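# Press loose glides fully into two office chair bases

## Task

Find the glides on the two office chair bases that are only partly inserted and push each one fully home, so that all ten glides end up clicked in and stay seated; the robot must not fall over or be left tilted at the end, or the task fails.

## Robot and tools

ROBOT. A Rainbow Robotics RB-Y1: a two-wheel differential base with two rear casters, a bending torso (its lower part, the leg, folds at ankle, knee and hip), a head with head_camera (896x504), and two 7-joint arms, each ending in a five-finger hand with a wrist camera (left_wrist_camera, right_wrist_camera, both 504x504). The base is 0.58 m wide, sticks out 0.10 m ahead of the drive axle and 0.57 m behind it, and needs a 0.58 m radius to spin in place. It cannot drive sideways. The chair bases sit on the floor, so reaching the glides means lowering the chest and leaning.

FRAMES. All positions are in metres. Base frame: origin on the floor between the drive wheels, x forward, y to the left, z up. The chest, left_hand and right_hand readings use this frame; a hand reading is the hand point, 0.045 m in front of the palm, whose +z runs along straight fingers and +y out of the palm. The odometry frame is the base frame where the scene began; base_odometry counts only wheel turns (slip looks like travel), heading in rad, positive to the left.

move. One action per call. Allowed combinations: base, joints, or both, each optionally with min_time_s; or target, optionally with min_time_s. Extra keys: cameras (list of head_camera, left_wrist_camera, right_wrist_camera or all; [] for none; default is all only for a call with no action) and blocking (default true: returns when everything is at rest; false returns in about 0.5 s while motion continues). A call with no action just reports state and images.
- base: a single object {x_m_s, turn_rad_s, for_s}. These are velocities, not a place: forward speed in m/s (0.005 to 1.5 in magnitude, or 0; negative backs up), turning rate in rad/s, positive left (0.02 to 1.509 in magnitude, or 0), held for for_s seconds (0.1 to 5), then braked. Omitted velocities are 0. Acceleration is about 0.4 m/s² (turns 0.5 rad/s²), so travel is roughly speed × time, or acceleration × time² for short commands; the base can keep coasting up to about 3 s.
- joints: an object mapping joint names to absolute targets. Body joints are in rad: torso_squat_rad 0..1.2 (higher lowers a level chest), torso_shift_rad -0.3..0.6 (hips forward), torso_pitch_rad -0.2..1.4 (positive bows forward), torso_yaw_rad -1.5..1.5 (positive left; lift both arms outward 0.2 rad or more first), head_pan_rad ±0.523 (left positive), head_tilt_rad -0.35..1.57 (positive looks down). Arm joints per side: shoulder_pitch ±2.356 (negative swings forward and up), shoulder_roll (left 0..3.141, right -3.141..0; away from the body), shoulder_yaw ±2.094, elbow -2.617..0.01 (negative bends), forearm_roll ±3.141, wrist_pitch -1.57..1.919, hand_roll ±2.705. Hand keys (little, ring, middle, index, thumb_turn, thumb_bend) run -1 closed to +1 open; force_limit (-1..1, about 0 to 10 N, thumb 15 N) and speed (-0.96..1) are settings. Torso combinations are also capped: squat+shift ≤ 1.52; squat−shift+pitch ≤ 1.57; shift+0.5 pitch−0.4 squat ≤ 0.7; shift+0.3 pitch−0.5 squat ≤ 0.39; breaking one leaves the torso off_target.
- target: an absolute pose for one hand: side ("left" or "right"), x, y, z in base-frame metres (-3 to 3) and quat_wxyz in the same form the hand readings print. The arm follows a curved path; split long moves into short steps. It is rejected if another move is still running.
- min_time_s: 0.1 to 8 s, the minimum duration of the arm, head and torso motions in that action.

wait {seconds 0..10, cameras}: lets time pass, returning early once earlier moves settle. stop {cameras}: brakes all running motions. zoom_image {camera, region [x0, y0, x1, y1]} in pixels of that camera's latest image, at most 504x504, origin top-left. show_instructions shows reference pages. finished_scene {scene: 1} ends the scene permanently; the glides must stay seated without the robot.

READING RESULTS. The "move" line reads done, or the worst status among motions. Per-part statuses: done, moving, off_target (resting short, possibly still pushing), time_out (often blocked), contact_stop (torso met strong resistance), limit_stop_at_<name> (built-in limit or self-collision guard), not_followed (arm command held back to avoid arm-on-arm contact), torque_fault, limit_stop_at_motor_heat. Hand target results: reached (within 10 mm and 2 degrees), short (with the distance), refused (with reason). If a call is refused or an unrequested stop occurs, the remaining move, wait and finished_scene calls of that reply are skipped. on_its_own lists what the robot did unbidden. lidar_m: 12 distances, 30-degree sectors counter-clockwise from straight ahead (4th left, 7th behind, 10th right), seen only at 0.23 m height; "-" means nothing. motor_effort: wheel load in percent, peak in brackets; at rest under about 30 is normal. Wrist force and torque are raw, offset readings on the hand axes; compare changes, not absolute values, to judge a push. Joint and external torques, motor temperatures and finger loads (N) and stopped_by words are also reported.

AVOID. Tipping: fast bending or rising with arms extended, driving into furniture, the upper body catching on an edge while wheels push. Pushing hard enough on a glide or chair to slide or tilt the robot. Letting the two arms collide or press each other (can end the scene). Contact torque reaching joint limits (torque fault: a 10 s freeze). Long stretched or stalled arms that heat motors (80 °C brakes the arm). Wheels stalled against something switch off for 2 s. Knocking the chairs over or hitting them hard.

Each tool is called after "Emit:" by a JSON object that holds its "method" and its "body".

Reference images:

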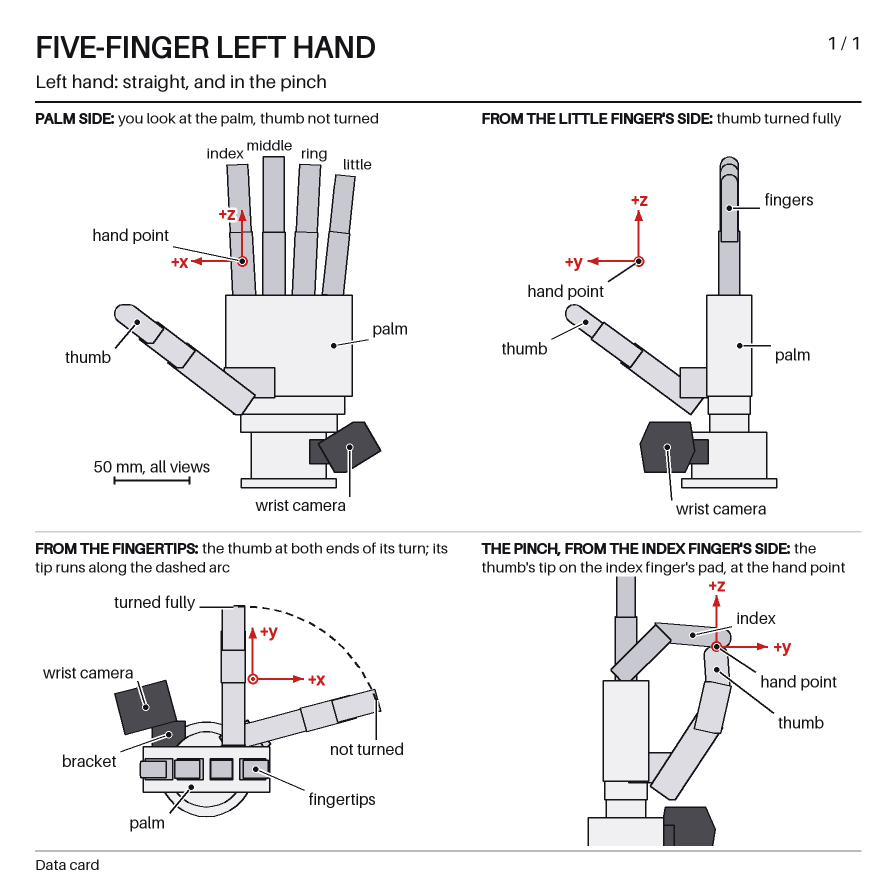

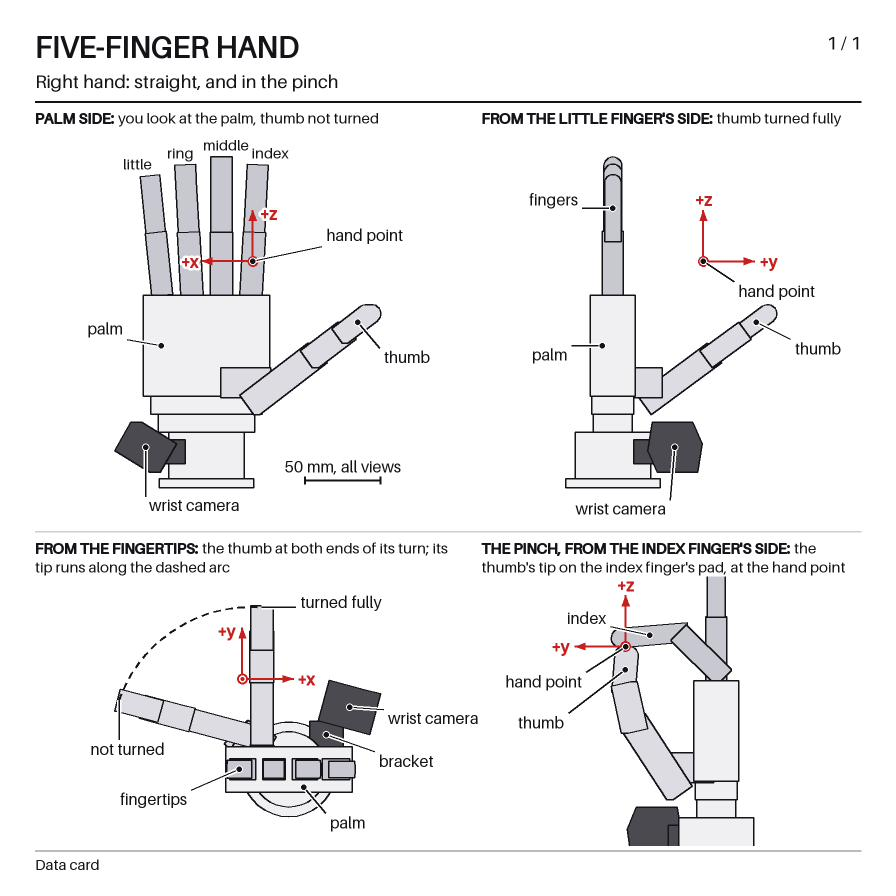

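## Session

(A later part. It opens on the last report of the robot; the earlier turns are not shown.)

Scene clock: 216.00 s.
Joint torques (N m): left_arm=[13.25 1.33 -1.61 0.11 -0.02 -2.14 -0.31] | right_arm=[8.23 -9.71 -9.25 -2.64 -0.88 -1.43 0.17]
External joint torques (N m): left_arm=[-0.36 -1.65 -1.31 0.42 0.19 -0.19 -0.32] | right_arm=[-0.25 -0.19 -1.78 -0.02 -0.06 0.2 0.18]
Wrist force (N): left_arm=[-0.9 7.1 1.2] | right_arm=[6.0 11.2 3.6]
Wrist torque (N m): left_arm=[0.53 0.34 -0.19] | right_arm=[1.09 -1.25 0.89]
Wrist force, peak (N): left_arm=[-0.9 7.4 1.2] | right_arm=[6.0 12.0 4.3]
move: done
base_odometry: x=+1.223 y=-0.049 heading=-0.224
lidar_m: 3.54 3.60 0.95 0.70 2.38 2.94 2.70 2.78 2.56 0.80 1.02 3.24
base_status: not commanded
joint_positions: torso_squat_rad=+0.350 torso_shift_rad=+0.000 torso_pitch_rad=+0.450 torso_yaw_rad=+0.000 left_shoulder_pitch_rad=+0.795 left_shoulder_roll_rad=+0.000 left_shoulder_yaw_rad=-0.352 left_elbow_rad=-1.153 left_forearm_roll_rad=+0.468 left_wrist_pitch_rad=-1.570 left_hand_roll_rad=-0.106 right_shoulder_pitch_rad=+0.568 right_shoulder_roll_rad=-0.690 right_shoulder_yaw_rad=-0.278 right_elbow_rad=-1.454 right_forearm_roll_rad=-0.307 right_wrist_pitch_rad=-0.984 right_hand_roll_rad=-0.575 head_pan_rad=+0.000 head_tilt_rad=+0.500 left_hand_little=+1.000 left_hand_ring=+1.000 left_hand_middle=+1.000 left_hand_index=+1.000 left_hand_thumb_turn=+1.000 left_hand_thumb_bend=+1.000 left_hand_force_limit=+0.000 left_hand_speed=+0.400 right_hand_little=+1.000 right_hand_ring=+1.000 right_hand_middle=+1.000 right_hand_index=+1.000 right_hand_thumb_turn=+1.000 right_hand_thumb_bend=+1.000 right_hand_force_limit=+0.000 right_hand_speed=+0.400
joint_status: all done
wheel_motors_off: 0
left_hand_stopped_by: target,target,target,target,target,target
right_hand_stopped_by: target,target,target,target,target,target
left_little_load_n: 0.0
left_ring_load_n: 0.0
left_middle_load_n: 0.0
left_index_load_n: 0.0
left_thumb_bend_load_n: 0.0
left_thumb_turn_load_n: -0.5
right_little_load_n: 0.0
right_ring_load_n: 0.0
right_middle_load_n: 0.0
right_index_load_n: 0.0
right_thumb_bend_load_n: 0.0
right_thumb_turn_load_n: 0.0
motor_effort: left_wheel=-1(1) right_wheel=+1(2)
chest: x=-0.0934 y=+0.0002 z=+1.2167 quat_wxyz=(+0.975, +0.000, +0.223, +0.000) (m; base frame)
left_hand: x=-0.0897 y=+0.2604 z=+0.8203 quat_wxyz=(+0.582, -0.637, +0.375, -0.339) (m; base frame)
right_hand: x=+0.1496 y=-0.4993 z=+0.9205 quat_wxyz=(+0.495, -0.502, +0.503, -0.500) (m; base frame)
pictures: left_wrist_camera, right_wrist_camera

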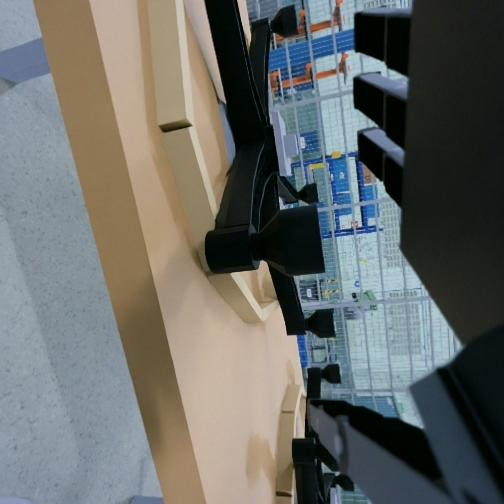

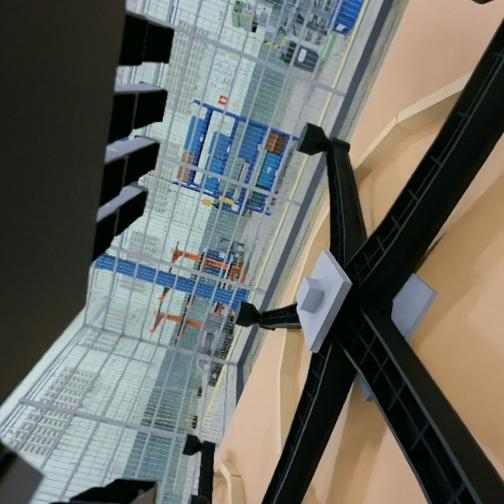

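Excellent views.

Emit:
{"method": "zoom_image", "body": {"camera": "left_wrist_camera", "region": [195, 180, 335, 320]}}

Emit:
{"method": "zoom_image", "body": {"camera": "left_wrist_camera", "region": [280, 295, 350, 365]}}

Emit:
{"method": "zoom_image", "body": {"camera": "left_wrist_camera", "region": [250, 160, 330, 240]}}

Emit:
{"method": "zoom_image", "body": {"camera": "left_wrist_camera", "region": [240, 0, 310, 70]}}

Emit:
{"method": "zoom_image", "body": {"camera": "left_wrist_camera", "region": [295, 350, 355, 410]}}

Emit:
{"method": "zoom_image", "body": {"camera": "right_wrist_camera", "region": [225, 280, 305, 360]}}

Scaled by 3.600 from the camera's 504x504 image, which has a finer 720x720 frame.

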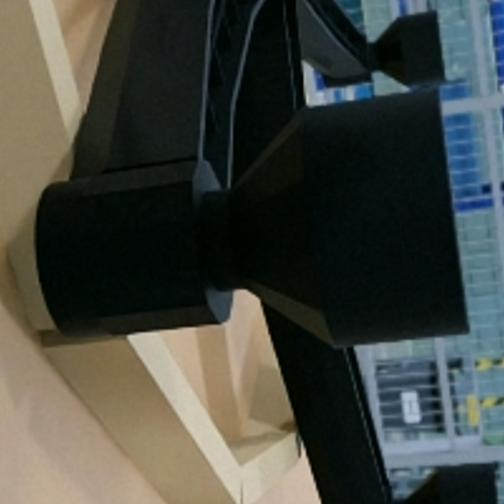

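Scaled by 7.200 from the camera's 504x504 image, which has a finer 720x720 frame.

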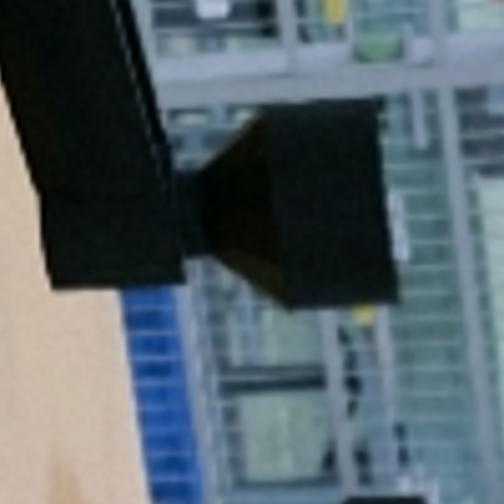

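Scaled by 6.300 from the camera's 504x504 image, which has a finer 720x720 frame.

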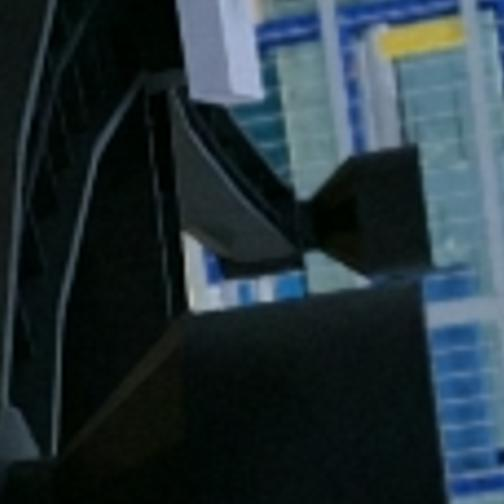

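Scaled by 7.200 from the camera's 504x504 image, which has a finer 720x720 frame.

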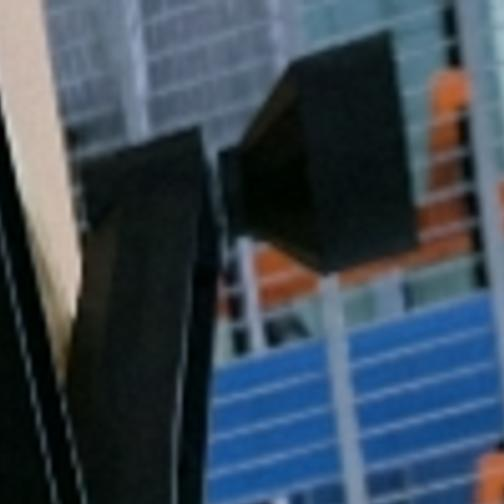

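Scaled by 8.400 from the camera's 504x504 image, which has a finer 720x720 frame.

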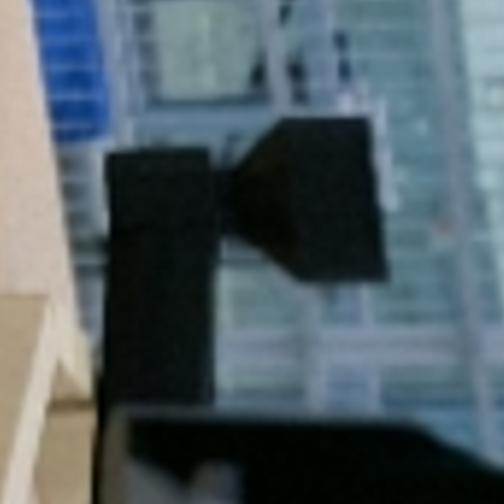

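Scaled by 6.300 from the camera's 504x504 image, which has a finer 720x720 frame.

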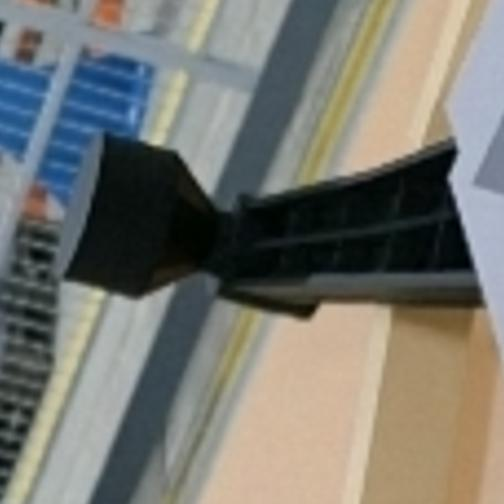

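Emit:
{"method": "zoom_image", "body": {"camera": "left_wrist_camera", "region": [245, 0, 305, 45]}}

Emit:
{"method": "zoom_image", "body": {"camera": "left_wrist_camera", "region": [280, 300, 340, 345]}}

Emit:
{"method": "zoom_image", "body": {"camera": "left_wrist_camera", "region": [285, 170, 325, 210]}}

Emit:
{"method": "zoom_image", "body": {"camera": "left_wrist_camera", "region": [200, 190, 330, 290]}}

Emit:
{"method": "zoom_image", "body": {"camera": "right_wrist_camera", "region": [230, 295, 290, 335]}}

Scaled by 8.400 from the camera's 504x504 image, which has a finer 720x720 frame.

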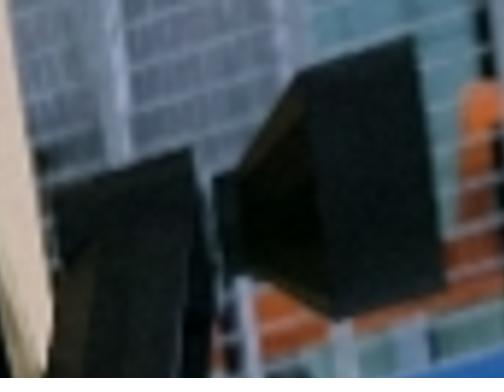

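Scaled by 8.400 from the camera's 504x504 image, which has a finer 720x720 frame.

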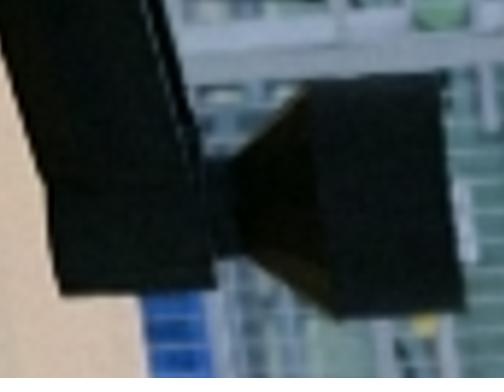

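Scaled by 12.600 from the camera's 504x504 image, which has a finer 720x720 frame.

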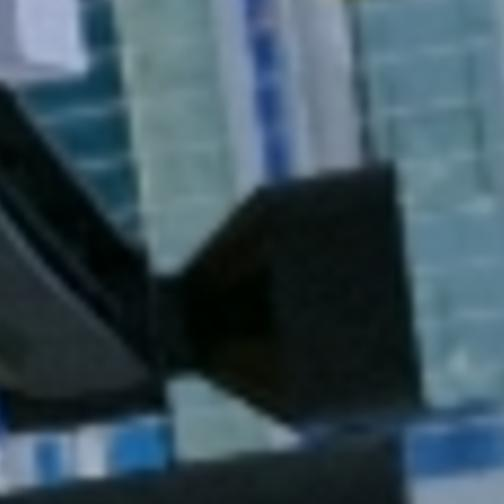

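Scaled by 3.877 from the camera's 504x504 image, which has a finer 720x720 frame.

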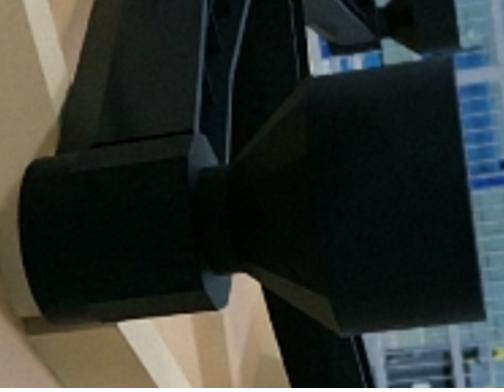

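Scaled by 8.400 from the camera's 504x504 image, which has a finer 720x720 frame.

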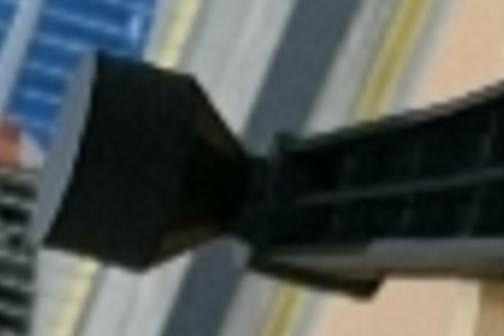

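Emit:
{"method": "move", "body": {"target": {"side":"left","x":-0.09,"y":0.26,"z":0.78,"quat_wxyz":[0.582,-0.637,0.375,-0.339]}, "min_time_s": 0.8}}

Emit:
{"method": "move", "body": {"target": {"side":"right","x":-0.02,"y":-0.5,"z":0.92,"quat_wxyz":[0.354,-0.354,0.612,-0.612]}, "min_time_s": 1.5}}

Emit:
{"method": "move", "body": {"target": {"side":"right","x":-0.06,"y":-0.42,"z":0.80,"quat_wxyz":[0.354,-0.354,0.612,-0.612]}, "min_time_s": 1.5, "cameras": ["left_wrist_camera","right_wrist_camera","head_camera"]}}

Scene clock: 219.40 s.
Joint torques (N m): left_arm=[12.91 1.2 -1.83 0.57 0 -2.13 0.02] | right_arm=[7.98 -9.68 -9.12 -2.56 -0.84 -1.47 0.11]
External joint torques (N m): left_arm=[-0.2 -1.09 -1.45 0.48 0.2 -0.18 0.01] | right_arm=[-0.5 -0.16 -1.65 0.06 -0.02 0.17 0.12]
Wrist force (N): left_arm=[-1.0 7.5 1.3] | right_arm=[6.3 11.3 3.9]
Wrist torque (N m): left_arm=[0.57 0.39 -0.10] | right_arm=[1.08 -1.32 0.90]
Wrist force, peak (N): left_arm=[-0.9 7.6 1.6] | right_arm=[6.7 11.8 4.2]
move: short
base_odometry: x=+1.223 y=-0.049 heading=-0.224
lidar_m: 3.54 3.60 0.95 0.70 2.38 2.93 2.71 2.77 2.56 0.80 1.01 3.22
base_status: not commanded
joint_positions: torso_squat_rad=+0.350 torso_shift_rad=+0.000 torso_pitch_rad=+0.450 torso_yaw_rad=+0.000 left_shoulder_pitch_rad=+0.665 left_shoulder_roll_rad=+0.000 left_shoulder_yaw_rad=-0.353 left_elbow_rad=-0.987 left_forearm_roll_rad=+0.527 left_wrist_pitch_rad=-1.570 left_hand_roll_rad=-0.103 right_shoulder_pitch_rad=+0.568 right_shoulder_roll_rad=-0.690 right_shoulder_yaw_rad=-0.278 right_elbow_rad=-1.454 right_forearm_roll_rad=-0.307 right_wrist_pitch_rad=-0.984 right_hand_roll_rad=-0.575 head_pan_rad=+0.000 head_tilt_rad=+0.500 left_hand_little=+1.000 left_hand_ring=+1.000 left_hand_middle=+1.000 left_hand_index=+1.000 left_hand_thumb_turn=+1.000 left_hand_thumb_bend=+1.000 left_hand_force_limit=+0.000 left_hand_speed=+0.400 right_hand_little=+1.000 right_hand_ring=+1.000 right_hand_middle=+1.000 right_hand_index=+1.000 right_hand_thumb_turn=+1.000 right_hand_thumb_bend=+1.000 right_hand_force_limit=+0.000 right_hand_speed=+0.400
joint_status: all done
wheel_motors_off: 0
left_hand_stopped_by: target,target,target,target,target,target
right_hand_stopped_by: target,target,target,target,target,target
left_little_load_n: 0.0
left_ring_load_n: 0.0
left_middle_load_n: 0.0
left_index_load_n: 0.0
left_thumb_bend_load_n: 0.0
left_thumb_turn_load_n: -0.5
right_little_load_n: 0.0
right_ring_load_n: 0.0
right_middle_load_n: 0.0
right_index_load_n: 0.0
right_thumb_bend_load_n: 0.0
right_thumb_turn_load_n: -0.5
motor_effort: left_wheel=+0(1) right_wheel=+2(2)
chest: x=-0.0934 y=+0.0002 z=+1.2167 quat_wxyz=(+0.975, +0.000, +0.223, +0.000) (m; base frame)
left_hand: x=-0.0897 y=+0.2603 z=+0.7803 quat_wxyz=(+0.565, -0.651, +0.386, -0.330) (m; base frame)
left_hand_status: short (checked arc, as near as the solve gets, planned for 0.8 s): 1 mm and 3.0 deg off. The place is met; only the turn is off.
right_hand: x=+0.1496 y=-0.4993 z=+0.9205 quat_wxyz=(+0.495, -0.502, +0.503, -0.500) (m; base frame)
pictures: none

Scene clock: 221.23 s.
Joint torques (N m): left_arm=[13.24 0.2 -1.67 0.33 -0.19 -2.2 0.22] | right_arm=[14.43 -4.62 -8.39 -3.54 -0.79 -1.9 0.14]
External joint torques (N m): left_arm=[0.13 -2.1 -1.29 0.25 0 -0.25 0.22] | right_arm=[0.24 0.93 -2.11 -0.81 -0.26 -0.08 0.15]
Wrist force (N): left_arm=[-1.0 7.4 1.5] | right_arm=[6.4 11.7 4.2]
Wrist torque (N m): left_arm=[0.55 0.39 -0.10] | right_arm=[1.14 -1.39 1.10]
Wrist force, peak (N): left_arm=[-1.0 7.6 1.5] | right_arm=[6.7 11.9 4.2]
move: done
base_odometry: x=+1.223 y=-0.049 heading=-0.224
lidar_m: 3.53 3.60 0.95 0.71 2.38 2.93 2.70 2.77 2.57 0.80 1.01 3.23
base_status: not commanded
joint_positions: torso_squat_rad=+0.350 torso_shift_rad=+0.000 torso_pitch_rad=+0.450 torso_yaw_rad=+0.000 left_shoulder_pitch_rad=+0.665 left_shoulder_roll_rad=+0.000 left_shoulder_yaw_rad=-0.353 left_elbow_rad=-0.987 left_forearm_roll_rad=+0.527 left_wrist_pitch_rad=-1.570 left_hand_roll_rad=-0.103 right_shoulder_pitch_rad=+0.883 right_shoulder_roll_rad=-0.183 right_shoulder_yaw_rad=-0.287 right_elbow_rad=-1.613 right_forearm_roll_rad=-0.419 right_wrist_pitch_rad=-1.040 right_hand_roll_rad=-0.371 head_pan_rad=+0.000 head_tilt_rad=+0.500 left_hand_little=+1.000 left_hand_ring=+1.000 left_hand_middle=+1.000 left_hand_index=+1.000 left_hand_thumb_turn=+1.000 left_hand_thumb_bend=+1.000 left_hand_force_limit=+0.000 left_hand_speed=+0.400 right_hand_little=+1.000 right_hand_ring=+1.000 right_hand_middle=+1.000 right_hand_index=+1.000 right_hand_thumb_turn=+1.000 right_hand_thumb_bend=+1.000 right_hand_force_limit=+0.000 right_hand_speed=+0.400
joint_status: all done
wheel_motors_off: 0
left_hand_stopped_by: target,target,target,target,target,target
right_hand_stopped_by: target,target,target,target,target,target
left_little_load_n: 0.0
left_ring_load_n: 0.0
left_middle_load_n: 0.0
left_index_load_n: 0.0
left_thumb_bend_load_n: 0.0
left_thumb_turn_load_n: -0.5
right_little_load_n: 0.0
right_ring_load_n: 0.0
right_middle_load_n: 0.0
right_index_load_n: 0.0
right_thumb_bend_load_n: 0.0
right_thumb_turn_load_n: 0.0
motor_effort: left_wheel=-1(1) right_wheel=+1(1)
chest: x=-0.0934 y=+0.0002 z=+1.2167 quat_wxyz=(+0.975, +0.000, +0.223, +0.000) (m; base frame)
left_hand: x=-0.0898 y=+0.2603 z=+0.7803 quat_wxyz=(+0.565, -0.651, +0.386, -0.330) (m; base frame)
right_hand: x=-0.0199 y=-0.4999 z=+0.9198 quat_wxyz=(+0.354, -0.354, +0.612, -0.612) (m; base frame)
right_hand_status: reached (checked arc, planned for 1.5 s): 0 mm and 0.0 deg off.
pictures: none

Scene clock: 223.07 s.
Joint torques (N m): left_arm=[13.04 0.65 -1.69 0.47 -0.11 -2.14 0.19] | right_arm=[13.11 -4.14 -3.06 0.07 -0.39 -1.91 0.16]
External joint torques (N m): left_arm=[-0.07 -1.65 -1.31 0.38 0.09 -0.2 0.18] | right_arm=[-0.43 0.75 0.21 0.62 0.15 -0.04 0.17]
Wrist force (N): left_arm=[-1.0 7.3 1.5] | right_arm=[6.0 11.2 4.2]
Wrist torque (N m): left_arm=[0.54 0.39 -0.09] | right_arm=[1.02 -1.28 1.06]
Wrist force, peak (N): left_arm=[-0.9 7.6 1.6] | right_arm=[6.9 11.9 4.2]
move: done
base_odometry: x=+1.223 y=-0.049 heading=-0.224
lidar_m: 3.54 3.61 0.94 0.71 2.37 2.93 2.70 2.78 2.57 0.78 1.01 3.23
base_status: not commanded
joint_positions: torso_squat_rad=+0.350 torso_shift_rad=+0.000 torso_pitch_rad=+0.450 torso_yaw_rad=+0.000 left_shoulder_pitch_rad=+0.665 left_shoulder_roll_rad=+0.000 left_shoulder_yaw_rad=-0.353 left_elbow_rad=-0.987 left_forearm_roll_rad=+0.527 left_wrist_pitch_rad=-1.570 left_hand_roll_rad=-0.103 right_shoulder_pitch_rad=+0.536 right_shoulder_roll_rad=-0.072 right_shoulder_yaw_rad=-0.183 right_elbow_rad=-0.928 right_forearm_roll_rad=-0.318 right_wrist_pitch_rad=-1.463 right_hand_roll_rad=-0.289 head_pan_rad=+0.000 head_tilt_rad=+0.500 left_hand_little=+1.000 left_hand_ring=+1.000 left_hand_middle=+1.000 left_hand_index=+1.000 left_hand_thumb_turn=+1.000 left_hand_thumb_bend=+1.000 left_hand_force_limit=+0.000 left_hand_speed=+0.400 right_hand_little=+1.000 right_hand_ring=+1.000 right_hand_middle=+1.000 right_hand_index=+1.000 right_hand_thumb_turn=+1.000 right_hand_thumb_bend=+1.000 right_hand_force_limit=+0.000 right_hand_speed=+0.400
joint_status: all done
wheel_motors_off: 0
left_hand_stopped_by: target,target,target,target,target,target
right_hand_stopped_by: target,target,target,target,target,target
left_little_load_n: 0.0
left_ring_load_n: 0.0
left_middle_load_n: 0.0
left_index_load_n: 0.0
left_thumb_bend_load_n: 0.0
left_thumb_turn_load_n: 0.0
right_little_load_n: 0.0
right_ring_load_n: 0.0
right_middle_load_n: 0.0
right_index_load_n: 0.0
right_thumb_bend_load_n: 0.0
right_thumb_turn_load_n: 0.0
motor_effort: left_wheel=-1(1) right_wheel=+1(1)
chest: x=-0.0934 y=+0.0002 z=+1.2167 quat_wxyz=(+0.975, +0.000, +0.223, +0.000) (m; base frame)
left_hand: x=-0.0898 y=+0.2603 z=+0.7803 quat_wxyz=(+0.565, -0.651, +0.386, -0.330) (m; base frame)
right_hand: x=-0.0595 y=-0.4198 z=+0.8008 quat_wxyz=(+0.351, -0.355, +0.615, -0.610) (m; base frame)
right_hand_status: reached (checked arc, planned for 1.5 s): 1 mm and 0.6 deg off.
pictures: head_camera, left_wrist_camera, right_wrist_camera

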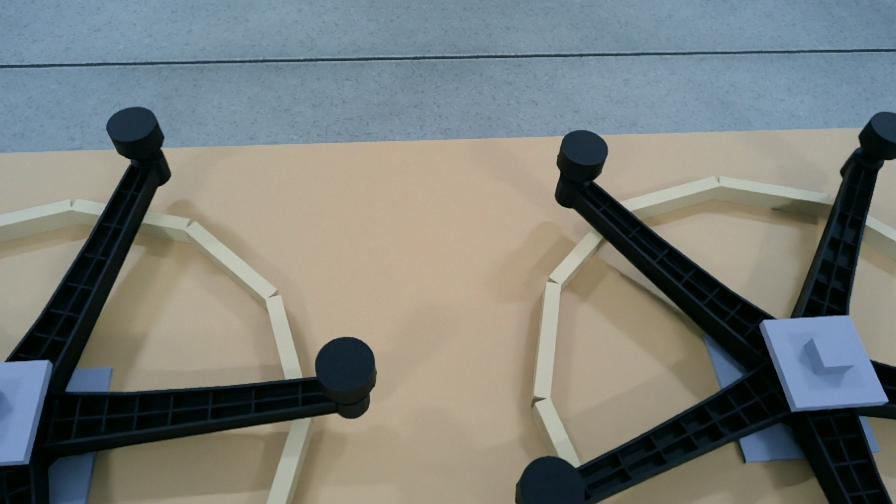

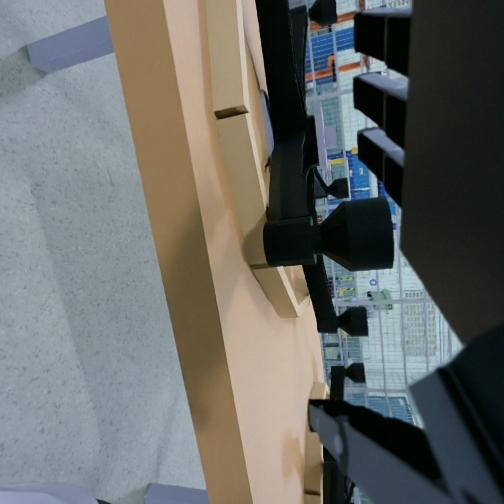

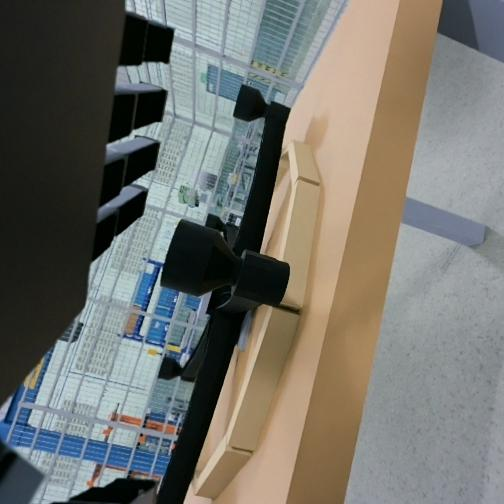

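Emit:
{"method": "zoom_image", "body": {"camera": "left_wrist_camera", "region": [255, 180, 405, 290]}}

Emit:
{"method": "zoom_image", "body": {"camera": "left_wrist_camera", "region": [310, 295, 380, 345]}}

Emit:
{"method": "zoom_image", "body": {"camera": "left_wrist_camera", "region": [320, 350, 380, 390]}}

Emit:
{"method": "zoom_image", "body": {"camera": "left_wrist_camera", "region": [310, 165, 360, 210]}}

Emit:
{"method": "zoom_image", "body": {"camera": "right_wrist_camera", "region": [150, 205, 300, 315]}}

Emit:
{"method": "zoom_image", "body": {"camera": "right_wrist_camera", "region": [225, 75, 295, 125]}}

Emit:
{"method": "zoom_image", "body": {"camera": "right_wrist_camera", "region": [150, 340, 220, 390]}}

Scaled by 3.360 from the camera's 504x504 image, which has a finer 720x720 frame.

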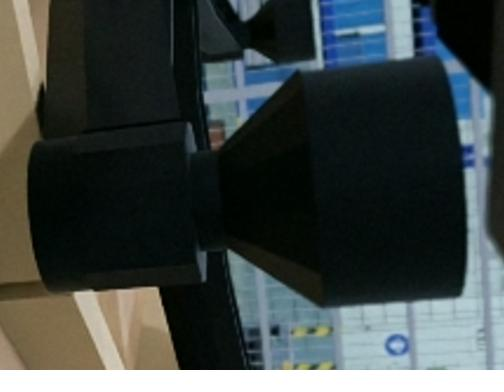

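Scaled by 7.200 from the camera's 504x504 image, which has a finer 720x720 frame.

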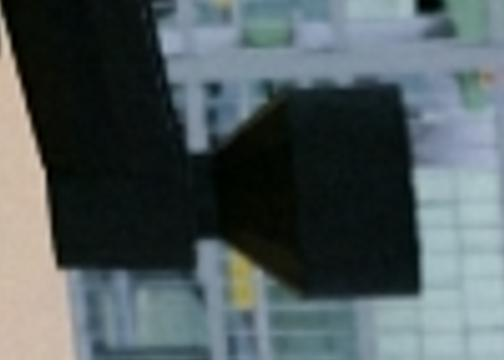

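Scaled by 8.400 from the camera's 504x504 image, which has a finer 720x720 frame.

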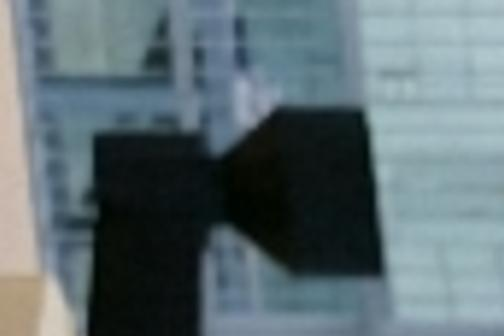

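Scaled by 10.080 from the camera's 504x504 image, which has a finer 720x720 frame.

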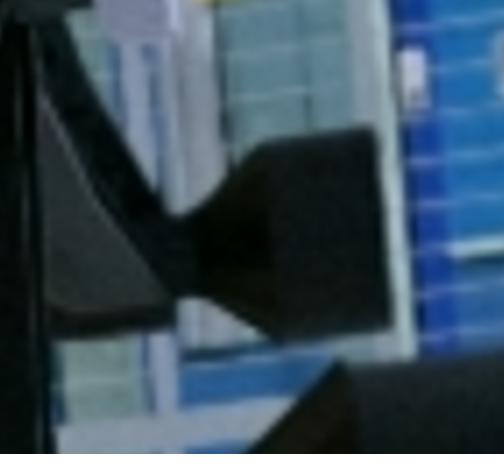

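Scaled by 3.360 from the camera's 504x504 image, which has a finer 720x720 frame.

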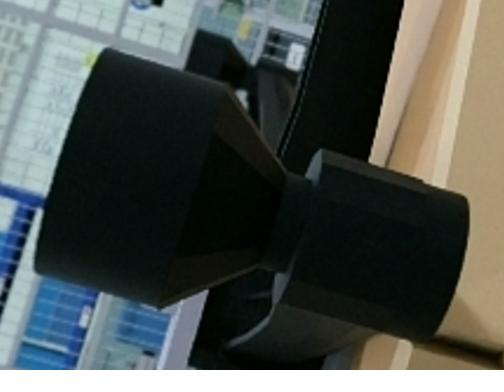

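Scaled by 7.200 from the camera's 504x504 image, which has a finer 720x720 frame.

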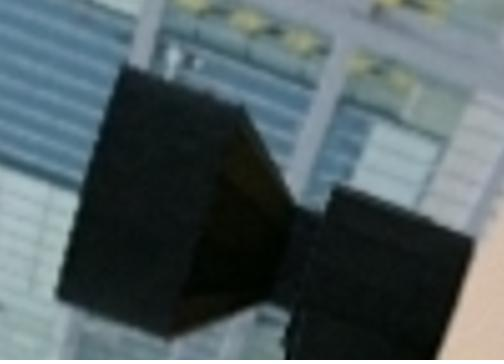

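Scaled by 7.200 from the camera's 504x504 image, which has a finer 720x720 frame.

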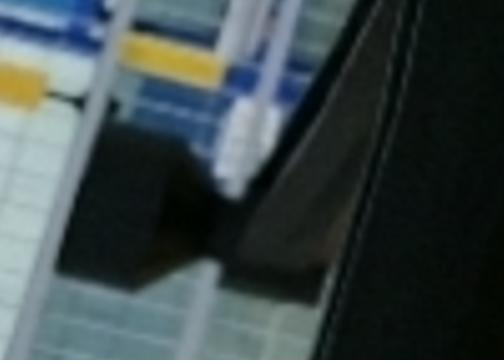

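Emit:
{"method": "move", "body": {"joints": {"left_elbow_rad":-1.9,"right_elbow_rad":-1.9,"left_wrist_pitch_rad":-0.5,"right_wrist_pitch_rad":-0.5,"right_hand_little":-1,"right_hand_ring":-1,"right_hand_middle":-1,"right_hand_index":-1,"left_hand_little":-1,"left_hand_ring":-1,"left_hand_middle":-1,"left_hand_index":-1}, "min_time_s": 1.2}}

Emit:
{"method": "move", "body": {"joints": {"left_shoulder_pitch_rad":0.0,"left_shoulder_roll_rad":0.6,"left_shoulder_yaw_rad":0,"left_elbow_rad":-2.2,"left_forearm_roll_rad":0,"left_wrist_pitch_rad":0,"left_hand_roll_rad":0,"right_shoulder_pitch_rad":0.0,"right_shoulder_roll_rad":-0.6,"right_shoulder_yaw_rad":0,"right_elbow_rad":-2.2,"right_forearm_roll_rad":0,"right_wrist_pitch_rad":0,"right_hand_roll_rad":0}, "min_time_s": 1.5}}

Emit:
{"method": "move", "body": {"joints": {"torso_yaw_rad":-0.5,"torso_pitch_rad":0.5,"head_pan_rad":-0.4,"head_tilt_rad":0.6}, "cameras": ["head_camera","right_wrist_camera"]}}

Scene clock: 237.57 s.
Joint torques (N m): left_arm=[12.46 1.18 -0.65 -1.16 -0.48 -1.89 -0.24] | right_arm=[9.01 -5.21 -3.35 -4.7 0.21 -2.04 -0.22]
External joint torques (N m): left_arm=[0.67 -0.69 0.1 0.09 -0.17 -0.23 -0.24] | right_arm=[-1.53 -0.6 0.47 -0.94 0.4 -0.13 -0.21]
External joint torques when the fault began: right_arm=[-54.29 -5.25 15.9 -32.5 9.81 -5.68 -1.67]
Wrist force (N): left_arm=[-1.5 6.4 3.2] | right_arm=[6.5 11.2 4.2]
Wrist torque (N m): left_arm=[0.38 0.44 -0.10] | right_arm=[1.09 -1.26 1.05]
Wrist force, peak (N): left_arm=[-1.1 9.9 2.4] | right_arm=[71.5 7.9 -86.3]
move: torque_fault
TORQUE FAULT: right_elbow_rad reached its load limit. The robot stopped for 10 seconds, dropped its targets and accepts commands again. The stop added 9.3 s to the call.
base_odometry: x=+1.223 y=-0.049 heading=-0.225
lidar_m: 3.53 3.61 0.94 0.70 2.38 2.94 2.71 2.77 2.57 0.80 1.00 3.31
base_status: not commanded
joint_positions: torso_squat_rad=+0.350 torso_shift_rad=+0.000 torso_pitch_rad=+0.450 torso_yaw_rad=+0.000 left_shoulder_pitch_rad=+0.665 left_shoulder_roll_rad=+0.000 left_shoulder_yaw_rad=-0.353 left_elbow_rad=-1.174 left_forearm_roll_rad=+0.527 left_wrist_pitch_rad=-1.009 left_hand_roll_rad=-0.103 right_shoulder_pitch_rad=+0.541 right_shoulder_roll_rad=-0.071 right_shoulder_yaw_rad=-0.185 right_elbow_rad=-1.360 right_forearm_roll_rad=-0.319 right_wrist_pitch_rad=-1.001 right_hand_roll_rad=-0.289 head_pan_rad=+0.000 head_tilt_rad=+0.500 left_hand_little=-1.030 left_hand_ring=-1.030 left_hand_middle=-1.030 left_hand_index=-1.030 left_hand_thumb_turn=+1.000 left_hand_thumb_bend=+1.000 left_hand_force_limit=+0.000 left_hand_speed=+0.400 right_hand_little=-1.000 right_hand_ring=-1.000 right_hand_middle=-1.000 right_hand_index=-1.000 right_hand_thumb_turn=+1.000 right_hand_thumb_bend=+1.000 right_hand_force_limit=+0.000 right_hand_speed=+0.400
joint_status: left_elbow_rad limit_stop_at_own_body_leg (moved -0.187 of -0.913); left_wrist_pitch_rad torque_fault (moved +0.561 of +1.070); right_elbow_rad torque_fault (moved -0.432 of -0.972); right_wrist_pitch_rad torque_fault (moved +0.462 of +0.963); left_hand_little torque_fault (moved -2.030 of -2.000); left_hand_ring torque_fault (moved -2.030 of -2.000); left_hand_middle torque_fault (moved -2.030 of -2.000); left_hand_index torque_fault (moved -2.030 of -2.000); the others done
wheel_motors_off: 0
left_hand_stopped_by: target,target,target,target,target,target
right_hand_stopped_by: target,target,target,target,target,target
left_little_load_n: 0.0
left_ring_load_n: 0.0
left_middle_load_n: 0.0
left_index_load_n: 0.0
left_thumb_bend_load_n: 0.0
left_thumb_turn_load_n: -0.5
right_little_load_n: 0.0
right_ring_load_n: 0.0
right_middle_load_n: 0.0
right_index_load_n: 0.0
right_thumb_bend_load_n: 0.0
right_thumb_turn_load_n: -0.5
on_its_own: left_elbow_rad is held at -1.174, not at your -1.900, since a limit_stop_at_own_body_leg; left_wrist_pitch_rad is held at -1.009, not at your -0.500, since a torque_fault; right_elbow_rad is held at -1.361, not at your -1.900, since a torque_fault; right_wrist_pitch_rad is held at -1.001, not at your -0.500, since a torque_fault; left_hand_little is held at -1.030, not at your -1.000, since a torque_fault; left_hand_ring is held at -1.030, not at your -1.000, since a torque_fault; left_hand_middle is held at -1.030, not at your -1.000, since a torque_fault; left_hand_index is held at -1.030, not at your -1.000, since a torque_fault
motor_effort: left_wheel=-2(12) right_wheel=+3(63)
chest: x=-0.0935 y=+0.0002 z=+1.2167 quat_wxyz=(+0.975, +0.000, +0.223, +0.000) (m; base frame)
left_hand: x=-0.0813 y=+0.2067 z=+0.6857 quat_wxyz=(+0.398, -0.754, +0.432, -0.295) (m; base frame)
right_hand: x=+0.0493 y=-0.4225 z=+0.7987 quat_wxyz=(+0.383, -0.335, +0.651, -0.563) (m; base frame)
pictures: none

not run: a stop that you did not command came earlier in this reply.

not run: a stop that you did not command came earlier in this reply.

Emit:
{"method": "move", "body": {"joints": {"head_pan_rad":0,"head_tilt_rad":0.8}, "cameras": ["all"]}}

Scene clock: 238.47 s.
Joint torques (N m): left_arm=[12.47 0.88 -0.3 -1.08 -0.55 -2.03 0.11] | right_arm=[9.04 -5.09 -3.24 -4.75 0.18 -2.11 -0.16]
External joint torques (N m): left_arm=[0.67 -0.99 0.44 0.17 -0.24 -0.38 0.1] | right_arm=[-1.5 -0.48 0.58 -0.99 0.37 -0.21 -0.15]
Wrist force (N): left_arm=[-1.4 6.6 3.2] | right_arm=[6.8 11.1 4.5]
Wrist torque (N m): left_arm=[0.41 0.43 -0.09] | right_arm=[1.04 -1.35 1.04]
Wrist force, peak (N): left_arm=[-1.5 6.6 3.4] | right_arm=[7.1 11.5 4.5]
move: done
base_odometry: x=+1.223 y=-0.049 heading=-0.225
lidar_m: 3.53 3.61 0.94 0.71 2.38 2.93 2.71 2.78 2.57 0.80 1.01 3.31
base_status: not commanded
joint_positions: torso_squat_rad=+0.350 torso_shift_rad=+0.000 torso_pitch_rad=+0.450 torso_yaw_rad=+0.000 left_shoulder_pitch_rad=+0.665 left_shoulder_roll_rad=+0.000 left_shoulder_yaw_rad=-0.353 left_elbow_rad=-1.174 left_forearm_roll_rad=+0.527 left_wrist_pitch_rad=-1.009 left_hand_roll_rad=-0.103 right_shoulder_pitch_rad=+0.541 right_shoulder_roll_rad=-0.071 right_shoulder_yaw_rad=-0.185 right_elbow_rad=-1.360 right_forearm_roll_rad=-0.319 right_wrist_pitch_rad=-1.001 right_hand_roll_rad=-0.289 head_pan_rad=+0.000 head_tilt_rad=+0.800 left_hand_little=-1.030 left_hand_ring=-1.030 left_hand_middle=-1.030 left_hand_index=-1.030 left_hand_thumb_turn=+1.000 left_hand_thumb_bend=+1.000 left_hand_force_limit=+0.000 left_hand_speed=+0.400 right_hand_little=-1.000 right_hand_ring=-1.000 right_hand_middle=-1.000 right_hand_index=-1.000 right_hand_thumb_turn=+1.000 right_hand_thumb_bend=+1.000 right_hand_force_limit=+0.000 right_hand_speed=+0.400
joint_status: all done
wheel_motors_off: 0
left_hand_stopped_by: target,target,target,target,target,target
right_hand_stopped_by: target,target,target,target,target,target
left_little_load_n: 0.0
left_ring_load_n: 0.0
left_middle_load_n: 0.0
left_index_load_n: 0.0
left_thumb_bend_load_n: 0.0
left_thumb_turn_load_n: 0.0
right_little_load_n: 0.0
right_ring_load_n: 0.0
right_middle_load_n: 0.0
right_index_load_n: 0.5
right_thumb_bend_load_n: 0.0
right_thumb_turn_load_n: 0.0
on_its_own: left_elbow_rad is held at -1.174, not at your -1.900, since a limit_stop_at_own_body_leg; left_wrist_pitch_rad is held at -1.009, not at your -0.500, since a torque_fault; right_elbow_rad is held at -1.361, not at your -1.900, since a torque_fault; right_wrist_pitch_rad is held at -1.001, not at your -0.500, since a torque_fault; left_hand_little is held at -1.030, not at your -1.000, since a torque_fault; left_hand_ring is held at -1.030, not at your -1.000, since a torque_fault; left_hand_middle is held at -1.030, not at your -1.000, since a torque_fault; left_hand_index is held at -1.030, not at your -1.000, since a torque_fault
motor_effort: left_wheel=-2(3) right_wheel=+3(4)
chest: x=-0.0935 y=+0.0002 z=+1.2167 quat_wxyz=(+0.975, +0.000, +0.223, +0.000) (m; base frame)
left_hand: x=-0.0813 y=+0.2067 z=+0.6857 quat_wxyz=(+0.398, -0.754, +0.432, -0.295) (m; base frame)
right_hand: x=+0.0494 y=-0.4225 z=+0.7987 quat_wxyz=(+0.383, -0.335, +0.651, -0.563) (m; base frame)
pictures: head_camera, left_wrist_camera, right_wrist_camera

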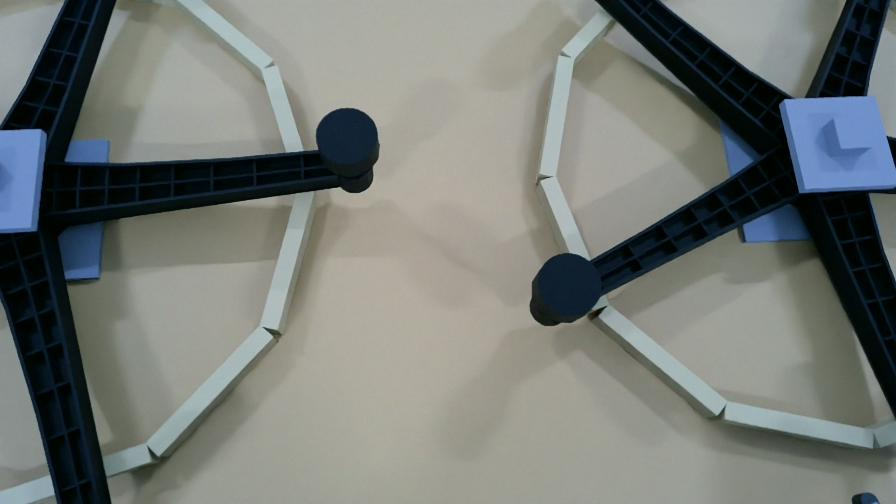

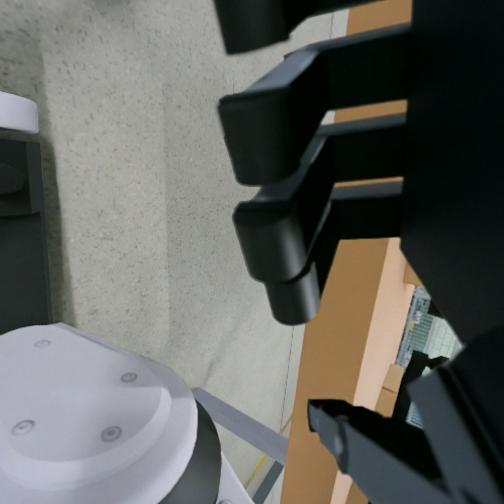

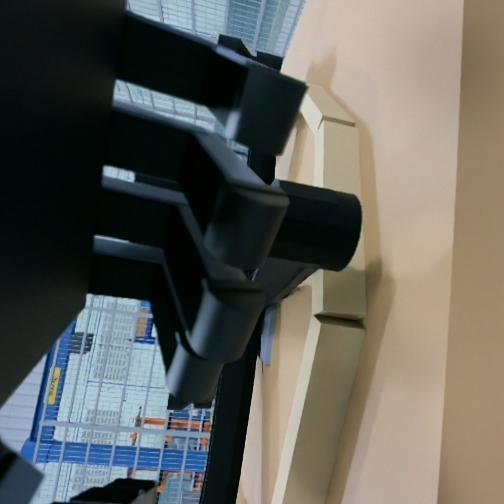

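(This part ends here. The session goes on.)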